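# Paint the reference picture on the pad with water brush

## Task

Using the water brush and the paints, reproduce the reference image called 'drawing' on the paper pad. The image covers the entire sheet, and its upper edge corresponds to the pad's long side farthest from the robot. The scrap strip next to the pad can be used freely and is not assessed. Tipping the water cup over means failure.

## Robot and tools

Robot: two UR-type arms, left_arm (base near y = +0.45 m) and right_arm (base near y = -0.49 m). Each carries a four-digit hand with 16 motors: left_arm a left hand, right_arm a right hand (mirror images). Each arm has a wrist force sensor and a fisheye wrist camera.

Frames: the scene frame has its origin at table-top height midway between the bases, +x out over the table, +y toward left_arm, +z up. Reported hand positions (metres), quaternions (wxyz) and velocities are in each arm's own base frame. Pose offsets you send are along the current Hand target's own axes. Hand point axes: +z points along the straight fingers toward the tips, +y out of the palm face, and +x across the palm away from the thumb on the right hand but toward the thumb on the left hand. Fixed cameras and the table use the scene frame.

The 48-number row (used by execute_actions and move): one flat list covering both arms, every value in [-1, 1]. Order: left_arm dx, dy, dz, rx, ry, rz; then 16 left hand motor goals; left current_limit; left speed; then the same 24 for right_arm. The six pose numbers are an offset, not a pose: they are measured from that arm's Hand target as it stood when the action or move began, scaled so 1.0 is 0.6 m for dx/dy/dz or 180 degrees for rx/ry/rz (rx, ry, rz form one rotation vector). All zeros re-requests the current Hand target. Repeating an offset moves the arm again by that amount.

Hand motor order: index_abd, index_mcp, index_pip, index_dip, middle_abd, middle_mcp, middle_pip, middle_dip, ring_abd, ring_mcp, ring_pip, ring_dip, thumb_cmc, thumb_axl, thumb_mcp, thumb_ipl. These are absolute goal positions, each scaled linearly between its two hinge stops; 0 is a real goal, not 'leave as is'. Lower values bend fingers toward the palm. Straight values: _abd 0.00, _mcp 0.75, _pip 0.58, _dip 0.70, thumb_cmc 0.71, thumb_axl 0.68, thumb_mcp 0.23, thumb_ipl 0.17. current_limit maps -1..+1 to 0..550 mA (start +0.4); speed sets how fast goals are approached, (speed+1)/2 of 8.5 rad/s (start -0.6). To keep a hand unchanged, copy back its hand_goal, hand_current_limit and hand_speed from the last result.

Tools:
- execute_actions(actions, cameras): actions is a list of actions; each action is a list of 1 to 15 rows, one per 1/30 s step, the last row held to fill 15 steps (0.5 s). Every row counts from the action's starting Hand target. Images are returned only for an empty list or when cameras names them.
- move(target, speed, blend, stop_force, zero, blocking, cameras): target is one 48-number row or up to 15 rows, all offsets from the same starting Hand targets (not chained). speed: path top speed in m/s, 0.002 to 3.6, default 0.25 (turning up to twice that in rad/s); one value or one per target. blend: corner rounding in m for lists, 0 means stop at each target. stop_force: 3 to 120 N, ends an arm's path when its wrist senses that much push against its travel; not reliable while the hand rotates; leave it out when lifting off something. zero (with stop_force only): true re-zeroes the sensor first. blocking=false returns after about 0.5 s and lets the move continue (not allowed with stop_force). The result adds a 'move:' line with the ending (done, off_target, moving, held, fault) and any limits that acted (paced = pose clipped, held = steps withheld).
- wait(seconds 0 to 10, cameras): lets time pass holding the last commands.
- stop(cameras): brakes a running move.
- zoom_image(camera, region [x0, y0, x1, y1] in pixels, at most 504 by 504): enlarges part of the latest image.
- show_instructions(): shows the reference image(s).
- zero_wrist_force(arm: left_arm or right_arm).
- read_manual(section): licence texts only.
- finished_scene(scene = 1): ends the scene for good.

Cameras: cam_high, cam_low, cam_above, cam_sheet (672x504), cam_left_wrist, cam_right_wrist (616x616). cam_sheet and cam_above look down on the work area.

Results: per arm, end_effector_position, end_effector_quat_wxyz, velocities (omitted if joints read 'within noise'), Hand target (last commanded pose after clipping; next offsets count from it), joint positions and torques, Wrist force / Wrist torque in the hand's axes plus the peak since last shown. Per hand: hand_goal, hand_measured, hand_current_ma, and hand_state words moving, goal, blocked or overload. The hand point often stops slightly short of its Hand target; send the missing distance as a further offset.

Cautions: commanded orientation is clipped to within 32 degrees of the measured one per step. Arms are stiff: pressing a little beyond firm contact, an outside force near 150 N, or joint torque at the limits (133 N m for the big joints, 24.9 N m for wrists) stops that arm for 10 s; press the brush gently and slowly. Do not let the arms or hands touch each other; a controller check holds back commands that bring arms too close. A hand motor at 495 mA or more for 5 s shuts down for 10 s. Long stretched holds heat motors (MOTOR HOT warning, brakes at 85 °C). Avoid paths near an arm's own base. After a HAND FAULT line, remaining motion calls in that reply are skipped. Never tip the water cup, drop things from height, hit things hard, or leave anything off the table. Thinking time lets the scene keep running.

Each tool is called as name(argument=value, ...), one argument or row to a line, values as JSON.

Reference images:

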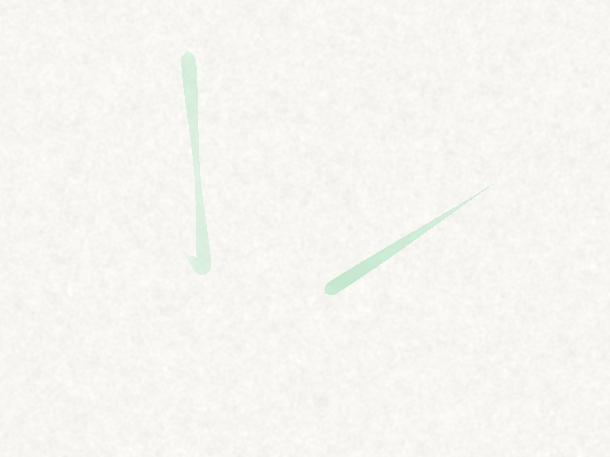

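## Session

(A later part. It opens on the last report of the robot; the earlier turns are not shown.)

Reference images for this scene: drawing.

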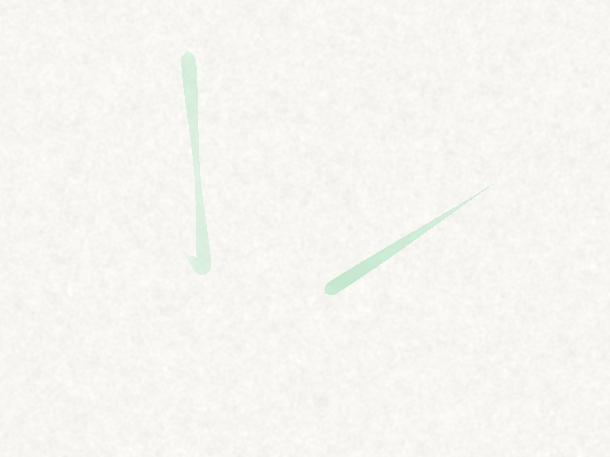

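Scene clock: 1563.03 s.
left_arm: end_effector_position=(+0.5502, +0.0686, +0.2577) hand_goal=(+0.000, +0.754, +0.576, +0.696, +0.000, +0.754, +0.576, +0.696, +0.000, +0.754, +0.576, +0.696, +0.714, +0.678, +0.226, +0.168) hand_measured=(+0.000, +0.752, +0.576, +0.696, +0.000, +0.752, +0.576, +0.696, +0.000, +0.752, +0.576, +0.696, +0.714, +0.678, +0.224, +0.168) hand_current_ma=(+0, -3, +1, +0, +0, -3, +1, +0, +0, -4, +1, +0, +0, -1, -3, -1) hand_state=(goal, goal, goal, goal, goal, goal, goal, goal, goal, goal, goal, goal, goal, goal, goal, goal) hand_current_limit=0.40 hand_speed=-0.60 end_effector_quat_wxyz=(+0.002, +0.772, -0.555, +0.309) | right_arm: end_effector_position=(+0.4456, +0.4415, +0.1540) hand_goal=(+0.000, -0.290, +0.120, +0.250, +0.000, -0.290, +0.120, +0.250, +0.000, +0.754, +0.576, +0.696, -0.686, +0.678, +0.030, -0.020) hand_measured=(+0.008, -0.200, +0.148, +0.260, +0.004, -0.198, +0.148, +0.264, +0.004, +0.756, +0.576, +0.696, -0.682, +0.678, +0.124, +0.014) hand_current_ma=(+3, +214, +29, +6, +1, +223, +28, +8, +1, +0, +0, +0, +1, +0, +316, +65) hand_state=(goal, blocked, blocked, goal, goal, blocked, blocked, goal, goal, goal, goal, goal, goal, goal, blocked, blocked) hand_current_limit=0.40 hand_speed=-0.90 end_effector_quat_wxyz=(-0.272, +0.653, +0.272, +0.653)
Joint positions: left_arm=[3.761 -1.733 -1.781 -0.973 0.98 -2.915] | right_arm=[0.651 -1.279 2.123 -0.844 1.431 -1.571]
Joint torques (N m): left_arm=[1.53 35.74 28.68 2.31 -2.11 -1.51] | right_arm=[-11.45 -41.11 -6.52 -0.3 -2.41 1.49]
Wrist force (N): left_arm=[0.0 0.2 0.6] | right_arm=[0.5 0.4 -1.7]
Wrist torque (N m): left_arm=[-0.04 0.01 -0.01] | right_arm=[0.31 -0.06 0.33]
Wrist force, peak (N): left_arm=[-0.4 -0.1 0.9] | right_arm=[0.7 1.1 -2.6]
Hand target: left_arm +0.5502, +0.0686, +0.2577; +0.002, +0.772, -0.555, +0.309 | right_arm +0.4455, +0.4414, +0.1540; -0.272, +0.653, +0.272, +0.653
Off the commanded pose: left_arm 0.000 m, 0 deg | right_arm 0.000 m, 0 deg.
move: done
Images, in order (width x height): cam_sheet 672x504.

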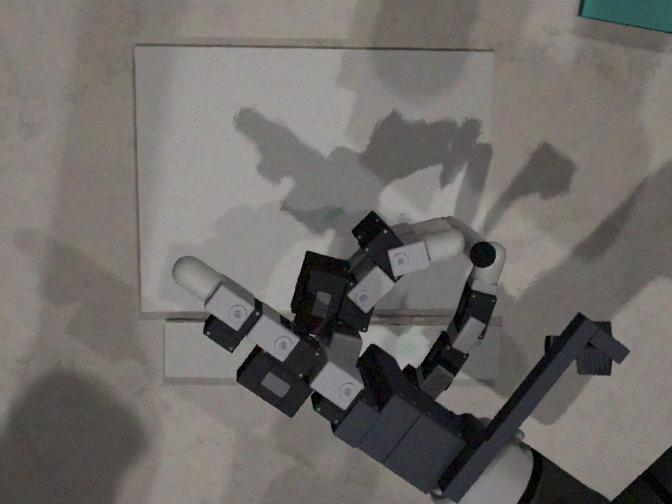

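move(
  target=[0,0,0,0,0,0,0,0.754,0.576,0.696,0,0.754,0.576,0.696,0,0.754,0.576,0.696,0.714,0.678,0.226,0.168,0.4,-0.6,0.0,0.119,-0.161,0,0,0,0,-0.29,0.12,0.25,0,-0.29,0.12,0.25,0,0.754,0.576,0.696,-0.686,0.678,0.03,-0.02,0.4,-0.9],
  speed=0.2,
  cameras=["cam_sheet"],
)

zoom_image(
  camera="cam_sheet",
  region=[310, 190, 370, 240],
)

Scene clock: 1571.93 s.
left_arm: end_effector_position=(+0.5502, +0.0686, +0.2577) hand_goal=(+0.000, +0.754, +0.576, +0.696, +0.000, +0.754, +0.576, +0.696, +0.000, +0.754, +0.576, +0.696, +0.714, +0.678, +0.226, +0.168) hand_measured=(+0.000, +0.752, +0.576, +0.696, +0.000, +0.752, +0.576, +0.696, +0.000, +0.752, +0.576, +0.696, +0.714, +0.678, +0.224, +0.168) hand_current_ma=(+0, -3, +1, +0, +0, -3, +1, +0, +0, -4, +1, +0, +0, -1, -3, -1) hand_state=(goal, goal, goal, goal, goal, goal, goal, goal, goal, goal, goal, goal, goal, goal, goal, goal) hand_current_limit=0.40 hand_speed=-0.60 end_effector_quat_wxyz=(+0.002, +0.772, -0.555, +0.309) | right_arm: end_effector_position=(+0.4284, +0.3226, +0.1540) hand_goal=(+0.000, -0.290, +0.120, +0.250, +0.000, -0.290, +0.120, +0.250, +0.000, +0.754, +0.576, +0.696, -0.686, +0.678, +0.030, -0.020) hand_measured=(+0.008, -0.200, +0.148, +0.260, +0.004, -0.198, +0.148, +0.264, +0.004, +0.756, +0.576, +0.696, -0.682, +0.678, +0.124, +0.014) hand_current_ma=(+3, +214, +29, +6, +1, +223, +28, +8, +1, +0, +0, +0, +1, +0, +316, +65) hand_state=(goal, blocked, blocked, goal, goal, blocked, blocked, goal, goal, goal, goal, goal, goal, goal, blocked, blocked) hand_current_limit=0.40 hand_speed=-0.90 end_effector_quat_wxyz=(-0.272, +0.653, +0.272, +0.653)
Joint positions: left_arm=[3.761 -1.733 -1.781 -0.973 0.98 -2.915] | right_arm=[0.357 -1.501 2.412 -0.912 1.137 -1.571]
Joint torques (N m): left_arm=[0.07 35.69 27.22 2.66 -2.29 -1.62] | right_arm=[-11.06 -30.86 -5.44 -1.81 -2.46 2.68]
Wrist force (N): left_arm=[-0.1 0.2 0.3] | right_arm=[0.4 0.6 -1.7]
Wrist torque (N m): left_arm=[-0.01 0.02 -0.01] | right_arm=[0.38 -0.03 0.35]
Wrist force, peak (N): left_arm=[-0.3 0.1 0.8] | right_arm=[0.6 0.9 -2.8]
Hand target: left_arm +0.5502, +0.0686, +0.2577; +0.002, +0.772, -0.555, +0.309 | right_arm +0.4283, +0.3225, +0.1540; -0.272, +0.653, +0.272, +0.653
Off the commanded pose: left_arm 0.000 m, 0 deg | right_arm 0.000 m, 0 deg.
move: done
Images, in order (width x height): cam_sheet 672x504.

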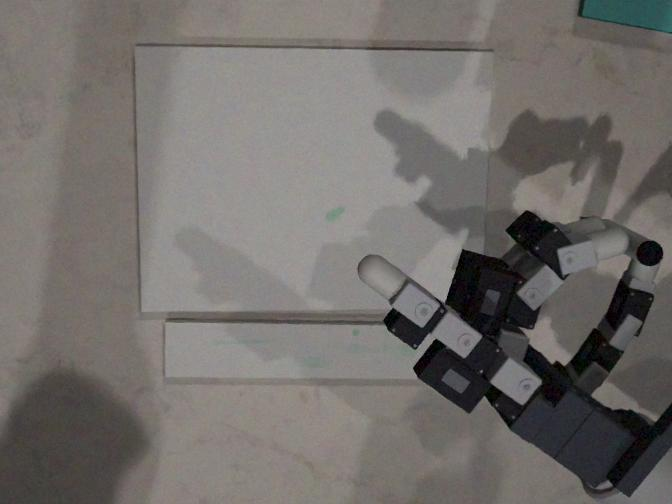

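Scaled by 8.400.

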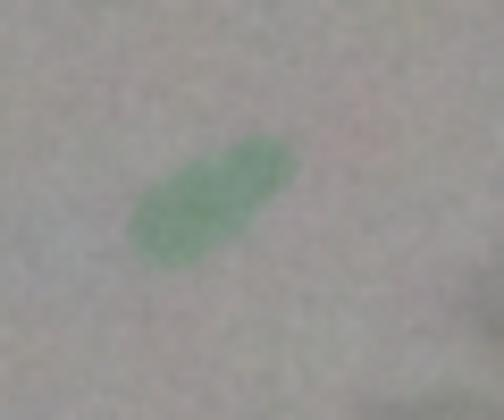

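move(
  target=[
    [0,0,0,0,0,0,0,0.754,0.576,0.696,0,0.754,0.576,0.696,0,0.754,0.576,0.696,0.714,0.678,0.226,0.168,0.4,-0.6,-0.05,-0.19399,0.26605,0,0,0,0,-0.29,0.12,0.25,0,-0.29,0.12,0.25,0,0.754,0.576,0.696,-0.686,0.678,0.03,-0.02,0.4,-0.9],
    [0,0,0,0,0,0,0,0.754,0.576,0.696,0,0.754,0.576,0.696,0,0.754,0.576,0.696,0.714,0.678,0.226,0.168,0.4,-0.6,-0.0883,-0.19399,0.26605,0,0,0,0,-0.29,0.12,0.25,0,-0.29,0.12,0.25,0,0.754,0.576,0.696,-0.686,0.678,0.03,-0.02,0.4,-0.9],
    [0,0,0,0,0,0,0,0.754,0.576,0.696,0,0.754,0.576,0.696,0,0.754,0.576,0.696,0.714,0.678,0.226,0.168,0.4,-0.6,-0.07,-0.19399,0.26605,0,0,0,0,-0.29,0.12,0.25,0,-0.29,0.12,0.25,0,0.754,0.576,0.696,-0.686,0.678,0.03,-0.02,0.4,-0.9],
    [0,0,0,0,0,0,0,0.754,0.576,0.696,0,0.754,0.576,0.696,0,0.754,0.576,0.696,0.714,0.678,0.226,0.168,0.4,-0.6,-0.07,-0.18933,0.26424,0,0,0,0,-0.29,0.12,0.25,0,-0.29,0.12,0.25,0,0.754,0.576,0.696,-0.686,0.678,0.03,-0.02,0.4,-0.9],
    [0,0,0,0,0,0,0,0.754,0.576,0.696,0,0.754,0.576,0.696,0,0.754,0.576,0.696,0.714,0.678,0.226,0.168,0.4,-0.6,-0.0879,-0.18933,0.26424,0,0,0,0,-0.29,0.12,0.25,0,-0.29,0.12,0.25,0,0.754,0.576,0.696,-0.686,0.678,0.03,-0.02,0.4,-0.9],
    [0,0,0,0,0,0,0,0.754,0.576,0.696,0,0.754,0.576,0.696,0,0.754,0.576,0.696,0.714,0.678,0.226,0.168,0.4,-0.6,-0.07,-0.18933,0.26424,0,0,0,0,-0.29,0.12,0.25,0,-0.29,0.12,0.25,0,0.754,0.576,0.696,-0.686,0.678,0.03,-0.02,0.4,-0.9],
    [0,0,0,0,0,0,0,0.754,0.576,0.696,0,0.754,0.576,0.696,0,0.754,0.576,0.696,0.714,0.678,0.226,0.168,0.4,-0.6,-0.07,-0.18467,0.26243,0,0,0,0,-0.29,0.12,0.25,0,-0.29,0.12,0.25,0,0.754,0.576,0.696,-0.686,0.678,0.03,-0.02,0.4,-0.9],
    [0,0,0,0,0,0,0,0.754,0.576,0.696,0,0.754,0.576,0.696,0,0.754,0.576,0.696,0.714,0.678,0.226,0.168,0.4,-0.6,-0.0875,-0.18467,0.26243,0,0,0,0,-0.29,0.12,0.25,0,-0.29,0.12,0.25,0,0.754,0.576,0.696,-0.686,0.678,0.03,-0.02,0.4,-0.9],
    [0,0,0,0,0,0,0,0.754,0.576,0.696,0,0.754,0.576,0.696,0,0.754,0.576,0.696,0.714,0.678,0.226,0.168,0.4,-0.6,-0.07,-0.18467,0.26243,0,0,0,0,-0.29,0.12,0.25,0,-0.29,0.12,0.25,0,0.754,0.576,0.696,-0.686,0.678,0.03,-0.02,0.4,-0.9],
    [0,0,0,0,0,0,0,0.754,0.576,0.696,0,0.754,0.576,0.696,0,0.754,0.576,0.696,0.714,0.678,0.226,0.168,0.4,-0.6,-0.07,-0.18001,0.26061,0,0,0,0,-0.29,0.12,0.25,0,-0.29,0.12,0.25,0,0.754,0.576,0.696,-0.686,0.678,0.03,-0.02,0.4,-0.9],
    [0,0,0,0,0,0,0,0.754,0.576,0.696,0,0.754,0.576,0.696,0,0.754,0.576,0.696,0.714,0.678,0.226,0.168,0.4,-0.6,-0.0871,-0.18001,0.26061,0,0,0,0,-0.29,0.12,0.25,0,-0.29,0.12,0.25,0,0.754,0.576,0.696,-0.686,0.678,0.03,-0.02,0.4,-0.9],
    [0,0,0,0,0,0,0,0.754,0.576,0.696,0,0.754,0.576,0.696,0,0.754,0.576,0.696,0.714,0.678,0.226,0.168,0.4,-0.6,-0.07,-0.18001,0.26061,0,0,0,0,-0.29,0.12,0.25,0,-0.29,0.12,0.25,0,0.754,0.576,0.696,-0.686,0.678,0.03,-0.02,0.4,-0.9],
    [0,0,0,0,0,0,0,0.754,0.576,0.696,0,0.754,0.576,0.696,0,0.754,0.576,0.696,0.714,0.678,0.226,0.168,0.4,-0.6,-0.07,-0.17613,0.2591,0,0,0,0,-0.29,0.12,0.25,0,-0.29,0.12,0.25,0,0.754,0.576,0.696,-0.686,0.678,0.03,-0.02,0.4,-0.9],
    [0,0,0,0,0,0,0,0.754,0.576,0.696,0,0.754,0.576,0.696,0,0.754,0.576,0.696,0.714,0.678,0.226,0.168,0.4,-0.6,-0.0868,-0.17613,0.2591,0,0,0,0,-0.29,0.12,0.25,0,-0.29,0.12,0.25,0,0.754,0.576,0.696,-0.686,0.678,0.03,-0.02,0.4,-0.9],
    [0,0,0,0,0,0,0,0.754,0.576,0.696,0,0.754,0.576,0.696,0,0.754,0.576,0.696,0.714,0.678,0.226,0.168,0.4,-0.6,-0.07,-0.17613,0.2591,0,0,0,0,-0.29,0.12,0.25,0,-0.29,0.12,0.25,0,0.754,0.576,0.696,-0.686,0.678,0.03,-0.02,0.4,-0.9],
  ],
  speed=[0.2, 0.06, 0.06, 0.06, 0.06, 0.06, 0.06, 0.06, 0.06, 0.06, 0.06, 0.06, 0.06, 0.06, 0.06],
  blend=[0.004, 0, 0.0015, 0.0015, 0, 0.0015, 0.0015, 0, 0.0015, 0.0015, 0, 0.0015, 0.0015, 0, 0],
)

Scene clock: 1595.20 s.
left_arm: end_effector_position=(+0.5502, +0.0686, +0.2577) hand_goal=(+0.000, +0.754, +0.576, +0.696, +0.000, +0.754, +0.576, +0.696, +0.000, +0.754, +0.576, +0.696, +0.714, +0.678, +0.226, +0.168) hand_measured=(+0.000, +0.752, +0.576, +0.696, +0.000, +0.752, +0.576, +0.696, +0.000, +0.752, +0.576, +0.696, +0.714, +0.678, +0.224, +0.168) hand_current_ma=(+0, -3, +1, +0, +0, -3, +1, +0, +0, -4, +1, +0, +0, -1, -3, -1) hand_state=(goal, goal, goal, goal, goal, goal, goal, goal, goal, goal, goal, goal, goal, goal, goal, goal) hand_current_limit=0.40 hand_speed=-0.60 end_effector_quat_wxyz=(+0.002, +0.772, -0.555, +0.309) | right_arm: end_effector_position=(+0.4626, +0.5074, +0.1120) hand_goal=(+0.000, -0.290, +0.120, +0.250, +0.000, -0.290, +0.120, +0.250, +0.000, +0.754, +0.576, +0.696, -0.686, +0.678, +0.030, -0.020) hand_measured=(+0.008, -0.200, +0.148, +0.260, +0.004, -0.198, +0.148, +0.264, +0.004, +0.756, +0.576, +0.696, -0.682, +0.678, +0.124, +0.014) hand_current_ma=(+3, +214, +29, +6, +1, +223, +28, +8, +1, +0, +0, +0, +1, +0, +316, +65) hand_state=(goal, blocked, blocked, goal, goal, blocked, blocked, goal, goal, goal, goal, goal, goal, goal, blocked, blocked) hand_current_limit=0.40 hand_speed=-0.90 end_effector_quat_wxyz=(-0.272, +0.653, +0.272, +0.653)
Joint positions: left_arm=[3.761 -1.733 -1.781 -0.973 0.98 -2.915] | right_arm=[0.746 -1.077 1.958 -0.881 1.526 -1.571]
Joint torques (N m): left_arm=[-0.46 36.59 27.66 2.27 -2.14 -1.58] | right_arm=[-11.08 -48.87 -26.08 -0.39 -2.35 2.04]
Wrist force (N): left_arm=[-0.2 -0.2 0.4] | right_arm=[0.4 0.4 -2.0]
Wrist torque (N m): left_arm=[-0.07 0.03 -0.01] | right_arm=[0.37 -0.01 0.33]
Wrist force, peak (N): left_arm=[-0.3 -0.1 0.9] | right_arm=[0.8 1.1 -3.2]
Hand target: left_arm +0.5502, +0.0686, +0.2577; +0.002, +0.772, -0.555, +0.309 | right_arm +0.4626, +0.5074, +0.1121; -0.272, +0.653, +0.272, +0.653
Off the commanded pose: left_arm 0.000 m, 0 deg | right_arm 0.000 m, 0 deg.
move: done; blend cut to 0.0012 m at target 12, 0.0012 m at target 13

move(
  target=[
    [0,0,0,0,0,0,0,0.754,0.576,0.696,0,0.754,0.576,0.696,0,0.754,0.576,0.696,0.714,0.678,0.226,0.168,0.4,-0.6,0,0.00388,-0.00151,0,0,0,0,-0.29,0.12,0.25,0,-0.29,0.12,0.25,0,0.754,0.576,0.696,-0.686,0.678,0.03,-0.02,0.4,-0.9],
    [0,0,0,0,0,0,0,0.754,0.576,0.696,0,0.754,0.576,0.696,0,0.754,0.576,0.696,0.714,0.678,0.226,0.168,0.4,-0.6,-0.0164,0.00388,-0.00151,0,0,0,0,-0.29,0.12,0.25,0,-0.29,0.12,0.25,0,0.754,0.576,0.696,-0.686,0.678,0.03,-0.02,0.4,-0.9],
    [0,0,0,0,0,0,0,0.754,0.576,0.696,0,0.754,0.576,0.696,0,0.754,0.576,0.696,0.714,0.678,0.226,0.168,0.4,-0.6,0,0.00388,-0.00151,0,0,0,0,-0.29,0.12,0.25,0,-0.29,0.12,0.25,0,0.754,0.576,0.696,-0.686,0.678,0.03,-0.02,0.4,-0.9],
    [0,0,0,0,0,0,0,0.754,0.576,0.696,0,0.754,0.576,0.696,0,0.754,0.576,0.696,0.714,0.678,0.226,0.168,0.4,-0.6,0,0.00777,-0.00302,0,0,0,0,-0.29,0.12,0.25,0,-0.29,0.12,0.25,0,0.754,0.576,0.696,-0.686,0.678,0.03,-0.02,0.4,-0.9],
    [0,0,0,0,0,0,0,0.754,0.576,0.696,0,0.754,0.576,0.696,0,0.754,0.576,0.696,0.714,0.678,0.226,0.168,0.4,-0.6,-0.0161,0.00777,-0.00302,0,0,0,0,-0.29,0.12,0.25,0,-0.29,0.12,0.25,0,0.754,0.576,0.696,-0.686,0.678,0.03,-0.02,0.4,-0.9],
    [0,0,0,0,0,0,0,0.754,0.576,0.696,0,0.754,0.576,0.696,0,0.754,0.576,0.696,0.714,0.678,0.226,0.168,0.4,-0.6,0,0.00777,-0.00302,0,0,0,0,-0.29,0.12,0.25,0,-0.29,0.12,0.25,0,0.754,0.576,0.696,-0.686,0.678,0.03,-0.02,0.4,-0.9],
    [0,0,0,0,0,0,0,0.754,0.576,0.696,0,0.754,0.576,0.696,0,0.754,0.576,0.696,0.714,0.678,0.226,0.168,0.4,-0.6,0,0.01165,-0.00453,0,0,0,0,-0.29,0.12,0.25,0,-0.29,0.12,0.25,0,0.754,0.576,0.696,-0.686,0.678,0.03,-0.02,0.4,-0.9],
    [0,0,0,0,0,0,0,0.754,0.576,0.696,0,0.754,0.576,0.696,0,0.754,0.576,0.696,0.714,0.678,0.226,0.168,0.4,-0.6,-0.0158,0.01165,-0.00453,0,0,0,0,-0.29,0.12,0.25,0,-0.29,0.12,0.25,0,0.754,0.576,0.696,-0.686,0.678,0.03,-0.02,0.4,-0.9],
    [0,0,0,0,0,0,0,0.754,0.576,0.696,0,0.754,0.576,0.696,0,0.754,0.576,0.696,0.714,0.678,0.226,0.168,0.4,-0.6,0,0.01165,-0.00453,0,0,0,0,-0.29,0.12,0.25,0,-0.29,0.12,0.25,0,0.754,0.576,0.696,-0.686,0.678,0.03,-0.02,0.4,-0.9],
    [0,0,0,0,0,0,0,0.754,0.576,0.696,0,0.754,0.576,0.696,0,0.754,0.576,0.696,0.714,0.678,0.226,0.168,0.4,-0.6,0,0.01553,-0.00604,0,0,0,0,-0.29,0.12,0.25,0,-0.29,0.12,0.25,0,0.754,0.576,0.696,-0.686,0.678,0.03,-0.02,0.4,-0.9],
    [0,0,0,0,0,0,0,0.754,0.576,0.696,0,0.754,0.576,0.696,0,0.754,0.576,0.696,0.714,0.678,0.226,0.168,0.4,-0.6,-0.0154,0.01553,-0.00604,0,0,0,0,-0.29,0.12,0.25,0,-0.29,0.12,0.25,0,0.754,0.576,0.696,-0.686,0.678,0.03,-0.02,0.4,-0.9],
    [0,0,0,0,0,0,0,0.754,0.576,0.696,0,0.754,0.576,0.696,0,0.754,0.576,0.696,0.714,0.678,0.226,0.168,0.4,-0.6,0,0.01553,-0.00604,0,0,0,0,-0.29,0.12,0.25,0,-0.29,0.12,0.25,0,0.754,0.576,0.696,-0.686,0.678,0.03,-0.02,0.4,-0.9],
    [0,0,0,0,0,0,0,0.754,0.576,0.696,0,0.754,0.576,0.696,0,0.754,0.576,0.696,0.714,0.678,0.226,0.168,0.4,-0.6,0,0.01941,-0.00755,0,0,0,0,-0.29,0.12,0.25,0,-0.29,0.12,0.25,0,0.754,0.576,0.696,-0.686,0.678,0.03,-0.02,0.4,-0.9],
    [0,0,0,0,0,0,0,0.754,0.576,0.696,0,0.754,0.576,0.696,0,0.754,0.576,0.696,0.714,0.678,0.226,0.168,0.4,-0.6,-0.0151,0.01941,-0.00755,0,0,0,0,-0.29,0.12,0.25,0,-0.29,0.12,0.25,0,0.754,0.576,0.696,-0.686,0.678,0.03,-0.02,0.4,-0.9],
    [0,0,0,0,0,0,0,0.754,0.576,0.696,0,0.754,0.576,0.696,0,0.754,0.576,0.696,0.714,0.678,0.226,0.168,0.4,-0.6,0,0.01941,-0.00755,0,0,0,0,-0.29,0.12,0.25,0,-0.29,0.12,0.25,0,0.754,0.576,0.696,-0.686,0.678,0.03,-0.02,0.4,-0.9],
  ],
  speed=0.06,
  blend=[0.001, 0, 0.0015, 0.0012, 0, 0.0015, 0.0012, 0, 0.0015, 0.0012, 0, 0.0015, 0.0012, 0, 0],
)

move(
  target=[0,0,0,0,0,0,0,0.754,0.576,0.696,0,0.754,0.576,0.696,0,0.754,0.576,0.696,0.714,0.678,0.226,0.168,0.4,-0.6,0.07,0.17,-0.23,0,0,0,0,-0.29,0.12,0.25,0,-0.29,0.12,0.25,0,0.754,0.576,0.696,-0.686,0.678,0.03,-0.02,0.4,-0.9],
  speed=0.2,
  cameras=["cam_sheet"],
)

zoom_image(
  camera="cam_sheet",
  region=[310, 170, 390, 240],
)

Scene clock: 1621.50 s.
left_arm: end_effector_position=(+0.5502, +0.0686, +0.2577) hand_goal=(+0.000, +0.754, +0.576, +0.696, +0.000, +0.754, +0.576, +0.696, +0.000, +0.754, +0.576, +0.696, +0.714, +0.678, +0.226, +0.168) hand_measured=(+0.000, +0.752, +0.576, +0.696, +0.000, +0.752, +0.576, +0.696, +0.000, +0.752, +0.576, +0.696, +0.714, +0.678, +0.224, +0.168) hand_current_ma=(+0, -3, +1, +0, +0, -3, +1, +0, +0, -4, +1, +0, +0, -1, -3, -1) hand_state=(goal, goal, goal, goal, goal, goal, goal, goal, goal, goal, goal, goal, goal, goal, goal, goal) hand_current_limit=0.40 hand_speed=-0.60 end_effector_quat_wxyz=(+0.002, +0.772, -0.555, +0.309) | right_arm: end_effector_position=(+0.4677, +0.4960, +0.1120) hand_goal=(+0.000, -0.290, +0.120, +0.250, +0.000, -0.290, +0.120, +0.250, +0.000, +0.754, +0.576, +0.696, -0.686, +0.678, +0.030, -0.020) hand_measured=(+0.008, -0.200, +0.148, +0.260, +0.004, -0.198, +0.148, +0.264, +0.004, +0.756, +0.576, +0.696, -0.682, +0.678, +0.124, +0.014) hand_current_ma=(+3, +214, +29, +6, +1, +223, +28, +8, +1, +0, +0, +0, +1, +0, +316, +65) hand_state=(goal, blocked, blocked, goal, goal, blocked, blocked, goal, goal, goal, goal, goal, goal, goal, blocked, blocked) hand_current_limit=0.40 hand_speed=-0.90 end_effector_quat_wxyz=(-0.272, +0.653, +0.272, +0.653)
Joint positions: left_arm=[3.761 -1.733 -1.781 -0.973 0.98 -2.915] | right_arm=[0.72 -1.089 1.98 -0.891 1.5 -1.571]
Joint torques (N m): left_arm=[-0.37 36.84 28.6 2.17 -2.11 -1.72] | right_arm=[-11.11 -47.28 -25.49 -0.4 -2.54 0.02]
Wrist force (N): left_arm=[-0.5 0.1 0.6] | right_arm=[0.8 0.5 -1.9]
Wrist torque (N m): left_arm=[-0.04 0.07 -0.05] | right_arm=[0.39 -0.09 0.35]
Wrist force, peak (N): left_arm=[-0.3 0.0 0.8] | right_arm=[1.2 0.6 -2.3]
Hand target: left_arm +0.5502, +0.0686, +0.2577; +0.002, +0.772, -0.555, +0.309 | right_arm +0.4677, +0.4960, +0.1121; -0.272, +0.653, +0.272, +0.653
Off the commanded pose: left_arm 0.000 m, 0 deg | right_arm 0.000 m, 0 deg.
move: done; blend cut to 0.0013 m at target 3, 0.0012 m at target 6, 0.0012 m at target 9, 0.0012 m at target 12

Scene clock: 1623.03 s.
left_arm: end_effector_position=(+0.5502, +0.0686, +0.2577) hand_goal=(+0.000, +0.754, +0.576, +0.696, +0.000, +0.754, +0.576, +0.696, +0.000, +0.754, +0.576, +0.696, +0.714, +0.678, +0.226, +0.168) hand_measured=(+0.000, +0.752, +0.576, +0.696, +0.000, +0.752, +0.576, +0.696, +0.000, +0.752, +0.576, +0.696, +0.714, +0.678, +0.224, +0.168) hand_current_ma=(+0, -3, +1, +0, +0, -3, +1, +0, +0, -4, +1, +0, +0, -1, -3, -1) hand_state=(goal, goal, goal, goal, goal, goal, goal, goal, goal, goal, goal, goal, goal, goal, goal, goal) hand_current_limit=0.40 hand_speed=-0.60 end_effector_quat_wxyz=(+0.002, +0.772, -0.555, +0.309) | right_arm: end_effector_position=(+0.4431, +0.3261, +0.1540) hand_goal=(+0.000, -0.290, +0.120, +0.250, +0.000, -0.290, +0.120, +0.250, +0.000, +0.754, +0.576, +0.696, -0.686, +0.678, +0.030, -0.020) hand_measured=(+0.008, -0.200, +0.148, +0.260, +0.004, -0.198, +0.148, +0.264, +0.004, +0.756, +0.576, +0.696, -0.682, +0.678, +0.124, +0.014) hand_current_ma=(+3, +214, +29, +6, +1, +223, +28, +8, +1, +0, +0, +0, +1, +0, +316, +65) hand_state=(goal, blocked, blocked, goal, goal, blocked, blocked, goal, goal, goal, goal, goal, goal, goal, blocked, blocked) hand_current_limit=0.40 hand_speed=-0.90 end_effector_quat_wxyz=(-0.272, +0.653, +0.272, +0.653)
Joint positions: left_arm=[3.761 -1.733 -1.781 -0.973 0.98 -2.915] | right_arm=[0.35 -1.47 2.378 -0.908 1.131 -1.571]
Joint torques (N m): left_arm=[-0.67 35.26 28.44 2.3 -2.11 -1.58] | right_arm=[-11.73 -31.36 -5.36 -0.29 -2.47 2.59]
Wrist force (N): left_arm=[-0.1 0.5 0.4] | right_arm=[0.5 0.4 -1.9]
Wrist torque (N m): left_arm=[0.02 0.01 -0.02] | right_arm=[0.36 -0.06 0.35]
Wrist force, peak (N): left_arm=[-0.5 0.0 0.7] | right_arm=[0.6 1.3 -3.0]
Hand target: left_arm +0.5502, +0.0686, +0.2577; +0.002, +0.772, -0.555, +0.309 | right_arm +0.4431, +0.3261, +0.1540; -0.272, +0.653, +0.272, +0.653
Off the commanded pose: left_arm 0.000 m, 0 deg | right_arm 0.000 m, 0 deg.
move: done
Images, in order (width x height): cam_sheet 672x504.

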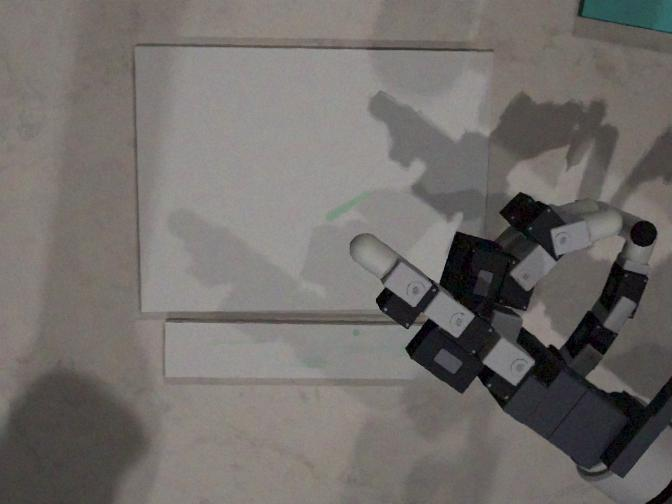

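Scaled by 6.300.

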